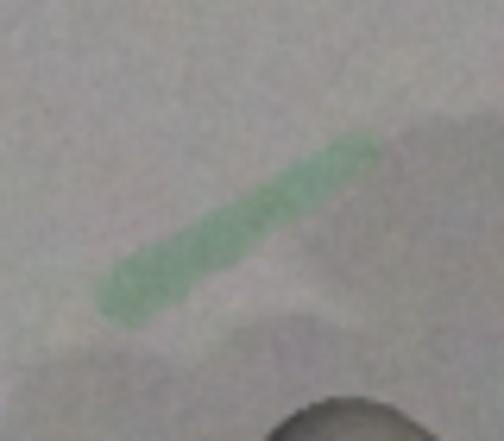

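move(
  target=[
    [0,0,0,0,0,0,0,0.754,0.576,0.696,0,0.754,0.576,0.696,0,0.754,0.576,0.696,0.714,0.678,0.226,0.168,0.4,-0.6,-0.05,-0.16538,0.22893,0,0,0,0,-0.29,0.12,0.25,0,-0.29,0.12,0.25,0,0.754,0.576,0.696,-0.686,0.678,0.03,-0.02,0.4,-0.9],
    [0,0,0,0,0,0,0,0.754,0.576,0.696,0,0.754,0.576,0.696,0,0.754,0.576,0.696,0.714,0.678,0.226,0.168,0.4,-0.6,-0.0845,-0.16538,0.22893,0,0,0,0,-0.29,0.12,0.25,0,-0.29,0.12,0.25,0,0.754,0.576,0.696,-0.686,0.678,0.03,-0.02,0.4,-0.9],
    [0,0,0,0,0,0,0,0.754,0.576,0.696,0,0.754,0.576,0.696,0,0.754,0.576,0.696,0.714,0.678,0.226,0.168,0.4,-0.6,-0.07,-0.16538,0.22893,0,0,0,0,-0.29,0.12,0.25,0,-0.29,0.12,0.25,0,0.754,0.576,0.696,-0.686,0.678,0.03,-0.02,0.4,-0.9],
    [0,0,0,0,0,0,0,0.754,0.576,0.696,0,0.754,0.576,0.696,0,0.754,0.576,0.696,0.714,0.678,0.226,0.168,0.4,-0.6,-0.07,-0.16227,0.22772,0,0,0,0,-0.29,0.12,0.25,0,-0.29,0.12,0.25,0,0.754,0.576,0.696,-0.686,0.678,0.03,-0.02,0.4,-0.9],
    [0,0,0,0,0,0,0,0.754,0.576,0.696,0,0.754,0.576,0.696,0,0.754,0.576,0.696,0.714,0.678,0.226,0.168,0.4,-0.6,-0.0842,-0.16227,0.22772,0,0,0,0,-0.29,0.12,0.25,0,-0.29,0.12,0.25,0,0.754,0.576,0.696,-0.686,0.678,0.03,-0.02,0.4,-0.9],
    [0,0,0,0,0,0,0,0.754,0.576,0.696,0,0.754,0.576,0.696,0,0.754,0.576,0.696,0.714,0.678,0.226,0.168,0.4,-0.6,-0.07,-0.16227,0.22772,0,0,0,0,-0.29,0.12,0.25,0,-0.29,0.12,0.25,0,0.754,0.576,0.696,-0.686,0.678,0.03,-0.02,0.4,-0.9],
    [0,0,0,0,0,0,0,0.754,0.576,0.696,0,0.754,0.576,0.696,0,0.754,0.576,0.696,0.714,0.678,0.226,0.168,0.4,-0.6,-0.07,-0.15917,0.22651,0,0,0,0,-0.29,0.12,0.25,0,-0.29,0.12,0.25,0,0.754,0.576,0.696,-0.686,0.678,0.03,-0.02,0.4,-0.9],
    [0,0,0,0,0,0,0,0.754,0.576,0.696,0,0.754,0.576,0.696,0,0.754,0.576,0.696,0.714,0.678,0.226,0.168,0.4,-0.6,-0.084,-0.15917,0.22651,0,0,0,0,-0.29,0.12,0.25,0,-0.29,0.12,0.25,0,0.754,0.576,0.696,-0.686,0.678,0.03,-0.02,0.4,-0.9],
    [0,0,0,0,0,0,0,0.754,0.576,0.696,0,0.754,0.576,0.696,0,0.754,0.576,0.696,0.714,0.678,0.226,0.168,0.4,-0.6,-0.07,-0.15917,0.22651,0,0,0,0,-0.29,0.12,0.25,0,-0.29,0.12,0.25,0,0.754,0.576,0.696,-0.686,0.678,0.03,-0.02,0.4,-0.9],
    [0,0,0,0,0,0,0,0.754,0.576,0.696,0,0.754,0.576,0.696,0,0.754,0.576,0.696,0.714,0.678,0.226,0.168,0.4,-0.6,-0.07,-0.15606,0.22531,0,0,0,0,-0.29,0.12,0.25,0,-0.29,0.12,0.25,0,0.754,0.576,0.696,-0.686,0.678,0.03,-0.02,0.4,-0.9],
    [0,0,0,0,0,0,0,0.754,0.576,0.696,0,0.754,0.576,0.696,0,0.754,0.576,0.696,0.714,0.678,0.226,0.168,0.4,-0.6,-0.0837,-0.15606,0.22531,0,0,0,0,-0.29,0.12,0.25,0,-0.29,0.12,0.25,0,0.754,0.576,0.696,-0.686,0.678,0.03,-0.02,0.4,-0.9],
    [0,0,0,0,0,0,0,0.754,0.576,0.696,0,0.754,0.576,0.696,0,0.754,0.576,0.696,0.714,0.678,0.226,0.168,0.4,-0.6,-0.07,-0.15606,0.22531,0,0,0,0,-0.29,0.12,0.25,0,-0.29,0.12,0.25,0,0.754,0.576,0.696,-0.686,0.678,0.03,-0.02,0.4,-0.9],
    [0,0,0,0,0,0,0,0.754,0.576,0.696,0,0.754,0.576,0.696,0,0.754,0.576,0.696,0.714,0.678,0.226,0.168,0.4,-0.6,-0.07,-0.15296,0.2241,0,0,0,0,-0.29,0.12,0.25,0,-0.29,0.12,0.25,0,0.754,0.576,0.696,-0.686,0.678,0.03,-0.02,0.4,-0.9],
    [0,0,0,0,0,0,0,0.754,0.576,0.696,0,0.754,0.576,0.696,0,0.754,0.576,0.696,0.714,0.678,0.226,0.168,0.4,-0.6,-0.0835,-0.15296,0.2241,0,0,0,0,-0.29,0.12,0.25,0,-0.29,0.12,0.25,0,0.754,0.576,0.696,-0.686,0.678,0.03,-0.02,0.4,-0.9],
    [0,0,0,0,0,0,0,0.754,0.576,0.696,0,0.754,0.576,0.696,0,0.754,0.576,0.696,0.714,0.678,0.226,0.168,0.4,-0.6,-0.07,-0.15296,0.2241,0,0,0,0,-0.29,0.12,0.25,0,-0.29,0.12,0.25,0,0.754,0.576,0.696,-0.686,0.678,0.03,-0.02,0.4,-0.9],
  ],
  speed=[0.2, 0.06, 0.06, 0.06, 0.06, 0.06, 0.06, 0.06, 0.06, 0.06, 0.06, 0.06, 0.06, 0.06, 0.06],
  blend=[0.004, 0, 0.001, 0.001, 0, 0.001, 0.001, 0, 0.001, 0.001, 0, 0.001, 0.001, 0, 0],
)

Scene clock: 1651.23 s.
left_arm: end_effector_position=(+0.5502, +0.0686, +0.2577) hand_goal=(+0.000, +0.754, +0.576, +0.696, +0.000, +0.754, +0.576, +0.696, +0.000, +0.754, +0.576, +0.696, +0.714, +0.678, +0.226, +0.168) hand_measured=(+0.000, +0.752, +0.576, +0.696, +0.000, +0.752, +0.576, +0.696, +0.000, +0.752, +0.576, +0.696, +0.714, +0.678, +0.224, +0.168) hand_current_ma=(+0, -3, +1, +0, +0, -3, +1, +0, +0, -4, +1, +0, +0, -1, -3, -1) hand_state=(goal, goal, goal, goal, goal, goal, goal, goal, goal, goal, goal, goal, goal, goal, goal, goal) hand_current_limit=0.40 hand_speed=-0.60 end_effector_quat_wxyz=(+0.002, +0.772, -0.555, +0.309) | right_arm: end_effector_position=(+0.4724, +0.4863, +0.1120) hand_goal=(+0.000, -0.290, +0.120, +0.250, +0.000, -0.290, +0.120, +0.250, +0.000, +0.754, +0.576, +0.696, -0.686, +0.678, +0.030, -0.020) hand_measured=(+0.008, -0.200, +0.148, +0.260, +0.004, -0.198, +0.148, +0.264, +0.004, +0.756, +0.576, +0.696, -0.682, +0.678, +0.124, +0.014) hand_current_ma=(+3, +214, +29, +6, +1, +223, +28, +8, +1, +0, +0, +0, +1, +0, +316, +65) hand_state=(goal, blocked, blocked, goal, goal, blocked, blocked, goal, goal, goal, goal, goal, goal, goal, blocked, blocked) hand_current_limit=0.40 hand_speed=-0.90 end_effector_quat_wxyz=(-0.272, +0.653, +0.272, +0.653)
Joint positions: left_arm=[3.761 -1.733 -1.781 -0.973 0.98 -2.915] | right_arm=[0.696 -1.099 1.997 -0.898 1.476 -1.571]
Joint torques (N m): left_arm=[-0.18 34.79 27.78 1.86 -2.14 -1.75] | right_arm=[-10.96 -47.54 -25.65 -0.49 -2.42 -0.49]
Wrist force (N): left_arm=[0.0 0.1 0.3] | right_arm=[0.6 0.6 -1.9]
Wrist torque (N m): left_arm=[-0.03 0.00 0.00] | right_arm=[0.41 -0.07 0.34]
Wrist force, peak (N): left_arm=[-0.2 0.5 0.8] | right_arm=[0.5 1.3 -3.1]
Hand target: left_arm +0.5502, +0.0686, +0.2577; +0.002, +0.772, -0.555, +0.309 | right_arm +0.4725, +0.4863, +0.1121; -0.272, +0.653, +0.272, +0.653
Off the commanded pose: left_arm 0.000 m, 0 deg | right_arm 0.000 m, 0 deg.
move: done

move(
  target=[
    [0,0,0,0,0,0,0,0.754,0.576,0.696,0,0.754,0.576,0.696,0,0.754,0.576,0.696,0.714,0.678,0.226,0.168,0.4,-0.6,0,0.00311,-0.00121,0,0,0,0,-0.29,0.12,0.25,0,-0.29,0.12,0.25,0,0.754,0.576,0.696,-0.686,0.678,0.03,-0.02,0.4,-0.9],
    [0,0,0,0,0,0,0,0.754,0.576,0.696,0,0.754,0.576,0.696,0,0.754,0.576,0.696,0.714,0.678,0.226,0.168,0.4,-0.6,-0.0132,0.00311,-0.00121,0,0,0,0,-0.29,0.12,0.25,0,-0.29,0.12,0.25,0,0.754,0.576,0.696,-0.686,0.678,0.03,-0.02,0.4,-0.9],
    [0,0,0,0,0,0,0,0.754,0.576,0.696,0,0.754,0.576,0.696,0,0.754,0.576,0.696,0.714,0.678,0.226,0.168,0.4,-0.6,0,0.00311,-0.00121,0,0,0,0,-0.29,0.12,0.25,0,-0.29,0.12,0.25,0,0.754,0.576,0.696,-0.686,0.678,0.03,-0.02,0.4,-0.9],
    [0,0,0,0,0,0,0,0.754,0.576,0.696,0,0.754,0.576,0.696,0,0.754,0.576,0.696,0.714,0.678,0.226,0.168,0.4,-0.6,0,0.00621,-0.00242,0,0,0,0,-0.29,0.12,0.25,0,-0.29,0.12,0.25,0,0.754,0.576,0.696,-0.686,0.678,0.03,-0.02,0.4,-0.9],
    [0,0,0,0,0,0,0,0.754,0.576,0.696,0,0.754,0.576,0.696,0,0.754,0.576,0.696,0.714,0.678,0.226,0.168,0.4,-0.6,-0.013,0.00621,-0.00242,0,0,0,0,-0.29,0.12,0.25,0,-0.29,0.12,0.25,0,0.754,0.576,0.696,-0.686,0.678,0.03,-0.02,0.4,-0.9],
    [0,0,0,0,0,0,0,0.754,0.576,0.696,0,0.754,0.576,0.696,0,0.754,0.576,0.696,0.714,0.678,0.226,0.168,0.4,-0.6,0,0.00621,-0.00242,0,0,0,0,-0.29,0.12,0.25,0,-0.29,0.12,0.25,0,0.754,0.576,0.696,-0.686,0.678,0.03,-0.02,0.4,-0.9],
    [0,0,0,0,0,0,0,0.754,0.576,0.696,0,0.754,0.576,0.696,0,0.754,0.576,0.696,0.714,0.678,0.226,0.168,0.4,-0.6,0,0.00932,-0.00362,0,0,0,0,-0.29,0.12,0.25,0,-0.29,0.12,0.25,0,0.754,0.576,0.696,-0.686,0.678,0.03,-0.02,0.4,-0.9],
    [0,0,0,0,0,0,0,0.754,0.576,0.696,0,0.754,0.576,0.696,0,0.754,0.576,0.696,0.714,0.678,0.226,0.168,0.4,-0.6,-0.0127,0.00932,-0.00362,0,0,0,0,-0.29,0.12,0.25,0,-0.29,0.12,0.25,0,0.754,0.576,0.696,-0.686,0.678,0.03,-0.02,0.4,-0.9],
    [0,0,0,0,0,0,0,0.754,0.576,0.696,0,0.754,0.576,0.696,0,0.754,0.576,0.696,0.714,0.678,0.226,0.168,0.4,-0.6,0,0.00932,-0.00362,0,0,0,0,-0.29,0.12,0.25,0,-0.29,0.12,0.25,0,0.754,0.576,0.696,-0.686,0.678,0.03,-0.02,0.4,-0.9],
    [0,0,0,0,0,0,0,0.754,0.576,0.696,0,0.754,0.576,0.696,0,0.754,0.576,0.696,0.714,0.678,0.226,0.168,0.4,-0.6,0,0.01242,-0.00483,0,0,0,0,-0.29,0.12,0.25,0,-0.29,0.12,0.25,0,0.754,0.576,0.696,-0.686,0.678,0.03,-0.02,0.4,-0.9],
    [0,0,0,0,0,0,0,0.754,0.576,0.696,0,0.754,0.576,0.696,0,0.754,0.576,0.696,0.714,0.678,0.226,0.168,0.4,-0.6,-0.0125,0.01242,-0.00483,0,0,0,0,-0.29,0.12,0.25,0,-0.29,0.12,0.25,0,0.754,0.576,0.696,-0.686,0.678,0.03,-0.02,0.4,-0.9],
    [0,0,0,0,0,0,0,0.754,0.576,0.696,0,0.754,0.576,0.696,0,0.754,0.576,0.696,0.714,0.678,0.226,0.168,0.4,-0.6,0,0.01242,-0.00483,0,0,0,0,-0.29,0.12,0.25,0,-0.29,0.12,0.25,0,0.754,0.576,0.696,-0.686,0.678,0.03,-0.02,0.4,-0.9],
    [0,0,0,0,0,0,0,0.754,0.576,0.696,0,0.754,0.576,0.696,0,0.754,0.576,0.696,0.714,0.678,0.226,0.168,0.4,-0.6,0,0.01553,-0.00604,0,0,0,0,-0.29,0.12,0.25,0,-0.29,0.12,0.25,0,0.754,0.576,0.696,-0.686,0.678,0.03,-0.02,0.4,-0.9],
    [0,0,0,0,0,0,0,0.754,0.576,0.696,0,0.754,0.576,0.696,0,0.754,0.576,0.696,0.714,0.678,0.226,0.168,0.4,-0.6,-0.0122,0.01553,-0.00604,0,0,0,0,-0.29,0.12,0.25,0,-0.29,0.12,0.25,0,0.754,0.576,0.696,-0.686,0.678,0.03,-0.02,0.4,-0.9],
    [0,0,0,0,0,0,0,0.754,0.576,0.696,0,0.754,0.576,0.696,0,0.754,0.576,0.696,0.714,0.678,0.226,0.168,0.4,-0.6,0,0.01553,-0.00604,0,0,0,0,-0.29,0.12,0.25,0,-0.29,0.12,0.25,0,0.754,0.576,0.696,-0.686,0.678,0.03,-0.02,0.4,-0.9],
  ],
  speed=0.06,
  blend=[0.001, 0, 0.001, 0.001, 0, 0.001, 0.001, 0, 0.001, 0.001, 0, 0.001, 0.001, 0, 0],
)

move(
  target=[0,0,0,0,0,0,0,0.754,0.576,0.696,0,0.754,0.576,0.696,0,0.754,0.576,0.696,0.714,0.678,0.226,0.168,0.4,-0.6,0.07,0.17,-0.23,0,0,0,0,-0.29,0.12,0.25,0,-0.29,0.12,0.25,0,0.754,0.576,0.696,-0.686,0.678,0.03,-0.02,0.4,-0.9],
  speed=0.2,
  cameras=["cam_sheet"],
)

zoom_image(
  camera="cam_sheet",
  region=[320, 155, 400, 225],
)

Scene clock: 1685.93 s.
left_arm: end_effector_position=(+0.5502, +0.0686, +0.2577) hand_goal=(+0.000, +0.754, +0.576, +0.696, +0.000, +0.754, +0.576, +0.696, +0.000, +0.754, +0.576, +0.696, +0.714, +0.678, +0.226, +0.168) hand_measured=(+0.000, +0.752, +0.576, +0.696, +0.000, +0.752, +0.576, +0.696, +0.000, +0.752, +0.576, +0.696, +0.714, +0.678, +0.224, +0.168) hand_current_ma=(+0, -3, +1, +0, +0, -3, +1, +0, +0, -4, +1, +0, +0, -1, -3, -1) hand_state=(goal, goal, goal, goal, goal, goal, goal, goal, goal, goal, goal, goal, goal, goal, goal, goal) hand_current_limit=0.40 hand_speed=-0.60 end_effector_quat_wxyz=(+0.002, +0.772, -0.555, +0.309) | right_arm: end_effector_position=(+0.4765, +0.4771, +0.1120) hand_goal=(+0.000, -0.290, +0.120, +0.250, +0.000, -0.290, +0.120, +0.250, +0.000, +0.754, +0.576, +0.696, -0.686, +0.678, +0.030, -0.020) hand_measured=(+0.008, -0.200, +0.148, +0.260, +0.004, -0.198, +0.148, +0.264, +0.004, +0.756, +0.576, +0.696, -0.682, +0.678, +0.124, +0.014) hand_current_ma=(+3, +214, +29, +6, +1, +223, +28, +8, +1, +0, +0, +0, +1, +0, +316, +65) hand_state=(goal, blocked, blocked, goal, goal, blocked, blocked, goal, goal, goal, goal, goal, goal, goal, blocked, blocked) hand_current_limit=0.40 hand_speed=-0.90 end_effector_quat_wxyz=(-0.272, +0.653, +0.272, +0.653)
Joint positions: left_arm=[3.761 -1.733 -1.781 -0.973 0.98 -2.915] | right_arm=[0.674 -1.108 2.013 -0.905 1.454 -1.571]
Joint torques (N m): left_arm=[0.8 35.43 27.89 2.13 -2.18 -1.57] | right_arm=[-11.79 -47.74 -25.29 -0.18 -2.49 1.23]
Wrist force (N): left_arm=[0.1 0.1 0.5] | right_arm=[0.4 0.7 -1.8]
Wrist torque (N m): left_arm=[-0.05 -0.01 0.01] | right_arm=[0.38 -0.04 0.31]
Wrist force, peak (N): left_arm=[0.0 0.0 0.9] | right_arm=[1.2 1.1 -2.2]
Hand target: left_arm +0.5502, +0.0686, +0.2577; +0.002, +0.772, -0.555, +0.309 | right_arm +0.4765, +0.4771, +0.1121; -0.272, +0.653, +0.272, +0.653
Off the commanded pose: left_arm 0.000 m, 0 deg | right_arm 0.000 m, 0 deg.
move: done

Scene clock: 1687.47 s.
left_arm: end_effector_position=(+0.5502, +0.0686, +0.2577) hand_goal=(+0.000, +0.754, +0.576, +0.696, +0.000, +0.754, +0.576, +0.696, +0.000, +0.754, +0.576, +0.696, +0.714, +0.678, +0.226, +0.168) hand_measured=(+0.000, +0.752, +0.576, +0.696, +0.000, +0.752, +0.576, +0.696, +0.000, +0.752, +0.576, +0.696, +0.714, +0.678, +0.224, +0.168) hand_current_ma=(+0, -3, +1, +0, +0, -3, +1, +0, +0, -4, +1, +0, +0, -1, -3, -1) hand_state=(goal, goal, goal, goal, goal, goal, goal, goal, goal, goal, goal, goal, goal, goal, goal, goal) hand_current_limit=0.40 hand_speed=-0.60 end_effector_quat_wxyz=(+0.002, +0.772, -0.555, +0.309) | right_arm: end_effector_position=(+0.4520, +0.3073, +0.1540) hand_goal=(+0.000, -0.290, +0.120, +0.250, +0.000, -0.290, +0.120, +0.250, +0.000, +0.754, +0.576, +0.696, -0.686, +0.678, +0.030, -0.020) hand_measured=(+0.008, -0.200, +0.148, +0.260, +0.004, -0.198, +0.148, +0.264, +0.004, +0.756, +0.576, +0.696, -0.682, +0.678, +0.124, +0.014) hand_current_ma=(+3, +214, +29, +6, +1, +223, +28, +8, +1, +0, +0, +0, +1, +0, +316, +65) hand_state=(goal, blocked, blocked, goal, goal, blocked, blocked, goal, goal, goal, goal, goal, goal, goal, blocked, blocked) hand_current_limit=0.40 hand_speed=-0.90 end_effector_quat_wxyz=(-0.272, +0.653, +0.272, +0.653)
Joint positions: left_arm=[3.761 -1.733 -1.781 -0.973 0.98 -2.915] | right_arm=[0.277 -1.486 2.395 -0.91 1.057 -1.571]
Joint torques (N m): left_arm=[-0.97 35.37 28.07 2.24 -2.21 -1.63] | right_arm=[-11.05 -31.13 -4.78 -0.27 -2.53 2.69]
Wrist force (N): left_arm=[-0.4 0.3 0.5] | right_arm=[0.8 0.6 -2.0]
Wrist torque (N m): left_arm=[-0.02 0.05 -0.04] | right_arm=[0.37 -0.10 0.39]
Wrist force, peak (N): left_arm=[-0.3 0.5 0.9] | right_arm=[0.7 0.9 -2.8]
Hand target: left_arm +0.5502, +0.0686, +0.2577; +0.002, +0.772, -0.555, +0.309 | right_arm +0.4520, +0.3073, +0.1540; -0.272, +0.653, +0.272, +0.653
Off the commanded pose: left_arm 0.000 m, 0 deg | right_arm 0.000 m, 0 deg.
move: done
Images, in order (width x height): cam_sheet 672x504.

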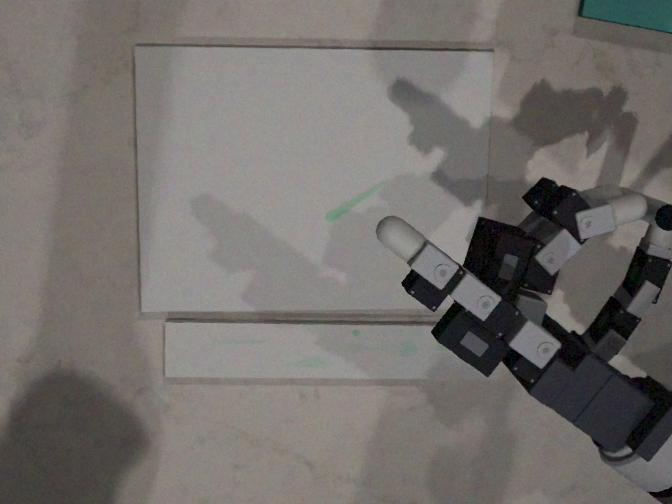

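Scaled by 6.300.

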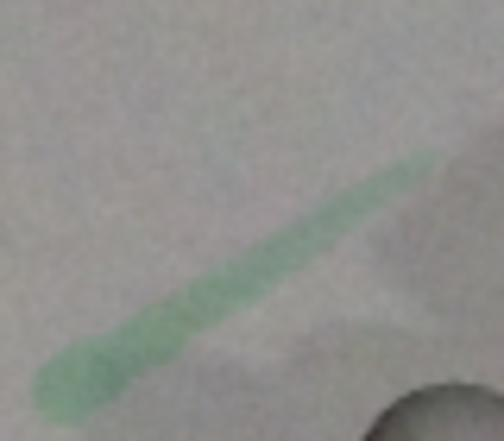

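move(
  target=[
    [0,0,0,0,0,0,0,0.754,0.576,0.696,0,0.754,0.576,0.696,0,0.754,0.576,0.696,0.714,0.678,0.226,0.168,0.4,-0.6,-0.05,-0.16821,0.22918,0,0,0,0,-0.29,0.12,0.25,0,-0.29,0.12,0.25,0,0.754,0.576,0.696,-0.686,0.678,0.03,-0.02,0.4,-0.9],
    [0,0,0,0,0,0,0,0.754,0.576,0.696,0,0.754,0.576,0.696,0,0.754,0.576,0.696,0.714,0.678,0.226,0.168,0.4,-0.6,-0.0819,-0.16821,0.22918,0,0,0,0,-0.29,0.12,0.25,0,-0.29,0.12,0.25,0,0.754,0.576,0.696,-0.686,0.678,0.03,-0.02,0.4,-0.9],
    [0,0,0,0,0,0,0,0.754,0.576,0.696,0,0.754,0.576,0.696,0,0.754,0.576,0.696,0.714,0.678,0.226,0.168,0.4,-0.6,-0.07,-0.16821,0.22918,0,0,0,0,-0.29,0.12,0.25,0,-0.29,0.12,0.25,0,0.754,0.576,0.696,-0.686,0.678,0.03,-0.02,0.4,-0.9],
    [0,0,0,0,0,0,0,0.754,0.576,0.696,0,0.754,0.576,0.696,0,0.754,0.576,0.696,0.714,0.678,0.226,0.168,0.4,-0.6,-0.07,-0.1651,0.22797,0,0,0,0,-0.29,0.12,0.25,0,-0.29,0.12,0.25,0,0.754,0.576,0.696,-0.686,0.678,0.03,-0.02,0.4,-0.9],
    [0,0,0,0,0,0,0,0.754,0.576,0.696,0,0.754,0.576,0.696,0,0.754,0.576,0.696,0.714,0.678,0.226,0.168,0.4,-0.6,-0.0817,-0.1651,0.22797,0,0,0,0,-0.29,0.12,0.25,0,-0.29,0.12,0.25,0,0.754,0.576,0.696,-0.686,0.678,0.03,-0.02,0.4,-0.9],
    [0,0,0,0,0,0,0,0.754,0.576,0.696,0,0.754,0.576,0.696,0,0.754,0.576,0.696,0.714,0.678,0.226,0.168,0.4,-0.6,-0.07,-0.1651,0.22797,0,0,0,0,-0.29,0.12,0.25,0,-0.29,0.12,0.25,0,0.754,0.576,0.696,-0.686,0.678,0.03,-0.02,0.4,-0.9],
    [0,0,0,0,0,0,0,0.754,0.576,0.696,0,0.754,0.576,0.696,0,0.754,0.576,0.696,0.714,0.678,0.226,0.168,0.4,-0.6,-0.07,-0.162,0.22676,0,0,0,0,-0.29,0.12,0.25,0,-0.29,0.12,0.25,0,0.754,0.576,0.696,-0.686,0.678,0.03,-0.02,0.4,-0.9],
    [0,0,0,0,0,0,0,0.754,0.576,0.696,0,0.754,0.576,0.696,0,0.754,0.576,0.696,0.714,0.678,0.226,0.168,0.4,-0.6,-0.0814,-0.162,0.22676,0,0,0,0,-0.29,0.12,0.25,0,-0.29,0.12,0.25,0,0.754,0.576,0.696,-0.686,0.678,0.03,-0.02,0.4,-0.9],
    [0,0,0,0,0,0,0,0.754,0.576,0.696,0,0.754,0.576,0.696,0,0.754,0.576,0.696,0.714,0.678,0.226,0.168,0.4,-0.6,-0.07,-0.162,0.22676,0,0,0,0,-0.29,0.12,0.25,0,-0.29,0.12,0.25,0,0.754,0.576,0.696,-0.686,0.678,0.03,-0.02,0.4,-0.9],
    [0,0,0,0,0,0,0,0.754,0.576,0.696,0,0.754,0.576,0.696,0,0.754,0.576,0.696,0.714,0.678,0.226,0.168,0.4,-0.6,-0.07,-0.15889,0.22556,0,0,0,0,-0.29,0.12,0.25,0,-0.29,0.12,0.25,0,0.754,0.576,0.696,-0.686,0.678,0.03,-0.02,0.4,-0.9],
    [0,0,0,0,0,0,0,0.754,0.576,0.696,0,0.754,0.576,0.696,0,0.754,0.576,0.696,0.714,0.678,0.226,0.168,0.4,-0.6,-0.0812,-0.15889,0.22556,0,0,0,0,-0.29,0.12,0.25,0,-0.29,0.12,0.25,0,0.754,0.576,0.696,-0.686,0.678,0.03,-0.02,0.4,-0.9],
    [0,0,0,0,0,0,0,0.754,0.576,0.696,0,0.754,0.576,0.696,0,0.754,0.576,0.696,0.714,0.678,0.226,0.168,0.4,-0.6,-0.0776,-0.1123,0.20744,0,0,0,0,-0.29,0.12,0.25,0,-0.29,0.12,0.25,0,0.754,0.576,0.696,-0.686,0.678,0.03,-0.02,0.4,-0.9],
    [0,0,0,0,0,0,0,0.754,0.576,0.696,0,0.754,0.576,0.696,0,0.754,0.576,0.696,0.714,0.678,0.226,0.168,0.4,-0.6,-0.05,-0.11,0.206,0,0,0,0,-0.29,0.12,0.25,0,-0.29,0.12,0.25,0,0.754,0.576,0.696,-0.686,0.678,0.03,-0.02,0.4,-0.9],
  ],
  speed=[0.2, 0.06, 0.06, 0.06, 0.06, 0.06, 0.06, 0.06, 0.06, 0.06, 0.06, 0.03, 0.06],
  blend=[0.004, 0, 0.001, 0.001, 0, 0.001, 0.001, 0, 0.001, 0.001, 0, 0.002, 0],
)

move(
  target=[0,0,0,0,0,0,0,0.754,0.576,0.696,0,0.754,0.576,0.696,0,0.754,0.576,0.696,0.714,0.678,0.226,0.168,0.4,-0.6,0.07,0.12,-0.16,0,0,0,0,-0.29,0.12,0.25,0,-0.29,0.12,0.25,0,0.754,0.576,0.696,-0.686,0.678,0.03,-0.02,0.4,-0.9],
  speed=0.2,
  cameras=["cam_sheet"],
)

zoom_image(
  camera="cam_sheet",
  region=[370, 140, 440, 200],
)

Scene clock: 1735.03 s.
left_arm: end_effector_position=(+0.5502, +0.0686, +0.2577) hand_goal=(+0.000, +0.754, +0.576, +0.696, +0.000, +0.754, +0.576, +0.696, +0.000, +0.754, +0.576, +0.696, +0.714, +0.678, +0.226, +0.168) hand_measured=(+0.000, +0.752, +0.576, +0.696, +0.000, +0.752, +0.576, +0.696, +0.000, +0.752, +0.576, +0.696, +0.714, +0.678, +0.224, +0.168) hand_current_ma=(+0, -3, +1, +0, +0, -3, +1, +0, +0, -4, +1, +0, +0, -1, -3, -1) hand_state=(goal, goal, goal, goal, goal, goal, goal, goal, goal, goal, goal, goal, goal, goal, goal, goal) hand_current_limit=0.40 hand_speed=-0.60 end_effector_quat_wxyz=(+0.002, +0.772, -0.555, +0.309) | right_arm: end_effector_position=(+0.4920, +0.4416, +0.1240) hand_goal=(+0.000, -0.290, +0.120, +0.250, +0.000, -0.290, +0.120, +0.250, +0.000, +0.754, +0.576, +0.696, -0.686, +0.678, +0.030, -0.020) hand_measured=(+0.008, -0.200, +0.148, +0.260, +0.004, -0.198, +0.148, +0.264, +0.004, +0.756, +0.576, +0.696, -0.682, +0.678, +0.124, +0.014) hand_current_ma=(+3, +214, +29, +6, +1, +223, +28, +8, +1, +0, +0, +0, +1, +0, +316, +65) hand_state=(goal, blocked, blocked, goal, goal, blocked, blocked, goal, goal, goal, goal, goal, goal, goal, blocked, blocked) hand_current_limit=0.40 hand_speed=-0.90 end_effector_quat_wxyz=(-0.272, +0.653, +0.272, +0.653)
Joint positions: left_arm=[3.761 -1.733 -1.781 -0.973 0.98 -2.915] | right_arm=[0.584 -1.166 2.064 -0.898 1.364 -1.571]
Joint torques (N m): left_arm=[0.14 35.61 27.33 1.98 -2.07 -1.63] | right_arm=[-11.25 -44.85 -25.44 -0.13 -2.55 -0.12]
Wrist force (N): left_arm=[-0.3 0.2 0.5] | right_arm=[0.3 0.4 -2.1]
Wrist torque (N m): left_arm=[-0.03 0.04 -0.03] | right_arm=[0.39 -0.04 0.30]
Wrist force, peak (N): left_arm=[-0.1 0.1 1.0] | right_arm=[0.9 1.4 -2.8]
Hand target: left_arm +0.5502, +0.0686, +0.2577; +0.002, +0.772, -0.555, +0.309 | right_arm +0.4920, +0.4416, +0.1240; -0.272, +0.653, +0.272, +0.653
Off the commanded pose: left_arm 0.000 m, 0 deg | right_arm 0.000 m, 0 deg.
move: done

Scene clock: 1736.30 s.
left_arm: end_effector_position=(+0.5502, +0.0686, +0.2577) hand_goal=(+0.000, +0.754, +0.576, +0.696, +0.000, +0.754, +0.576, +0.696, +0.000, +0.754, +0.576, +0.696, +0.714, +0.678, +0.226, +0.168) hand_measured=(+0.000, +0.752, +0.576, +0.696, +0.000, +0.752, +0.576, +0.696, +0.000, +0.752, +0.576, +0.696, +0.714, +0.678, +0.224, +0.168) hand_current_ma=(+0, -3, +1, +0, +0, -3, +1, +0, +0, -4, +1, +0, +0, -1, -3, -1) hand_state=(goal, goal, goal, goal, goal, goal, goal, goal, goal, goal, goal, goal, goal, goal, goal, goal) hand_current_limit=0.40 hand_speed=-0.60 end_effector_quat_wxyz=(+0.002, +0.772, -0.555, +0.309) | right_arm: end_effector_position=(+0.4756, +0.3227, +0.1660) hand_goal=(+0.000, -0.290, +0.120, +0.250, +0.000, -0.290, +0.120, +0.250, +0.000, +0.754, +0.576, +0.696, -0.686, +0.678, +0.030, -0.020) hand_measured=(+0.008, -0.200, +0.148, +0.260, +0.004, -0.198, +0.148, +0.264, +0.004, +0.756, +0.576, +0.696, -0.682, +0.678, +0.124, +0.014) hand_current_ma=(+3, +214, +29, +6, +1, +223, +28, +8, +1, +0, +0, +0, +1, +0, +316, +65) hand_state=(goal, blocked, blocked, goal, goal, blocked, blocked, goal, goal, goal, goal, goal, goal, goal, blocked, blocked) hand_current_limit=0.40 hand_speed=-0.90 end_effector_quat_wxyz=(-0.272, +0.653, +0.272, +0.653)
Joint positions: left_arm=[3.761 -1.733 -1.781 -0.973 0.98 -2.915] | right_arm=[0.304 -1.452 2.307 -0.856 1.084 -1.571]
Joint torques (N m): left_arm=[0.56 33.98 27.24 1.93 -2.03 -1.7] | right_arm=[-11.6 -33.85 -6.21 -0.29 -2.52 2.66]
Wrist force (N): left_arm=[0.0 0.1 0.6] | right_arm=[0.9 0.1 -1.8]
Wrist torque (N m): left_arm=[-0.05 0.00 0.00] | right_arm=[0.31 -0.12 0.37]
Wrist force, peak (N): left_arm=[0.0 0.1 0.7] | right_arm=[0.9 0.8 -2.9]
Hand target: left_arm +0.5502, +0.0686, +0.2577; +0.002, +0.772, -0.555, +0.309 | right_arm +0.4756, +0.3227, +0.1660; -0.272, +0.653, +0.272, +0.653
Off the commanded pose: left_arm 0.000 m, 0 deg | right_arm 0.000 m, 0 deg.
move: done
Images, in order (width x height): cam_sheet 672x504.

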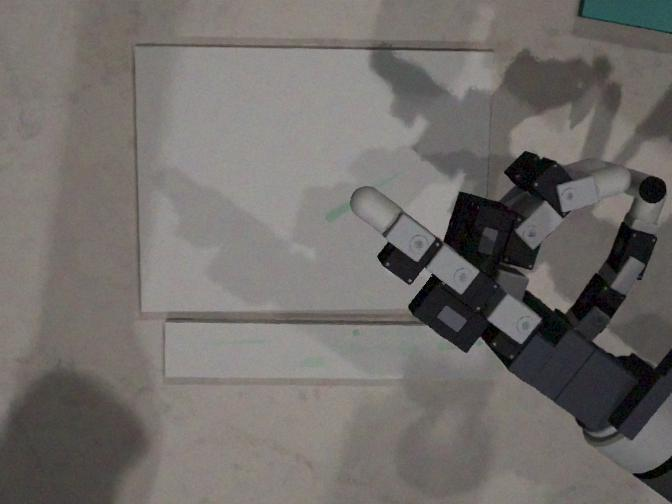

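Scaled by 7.200.

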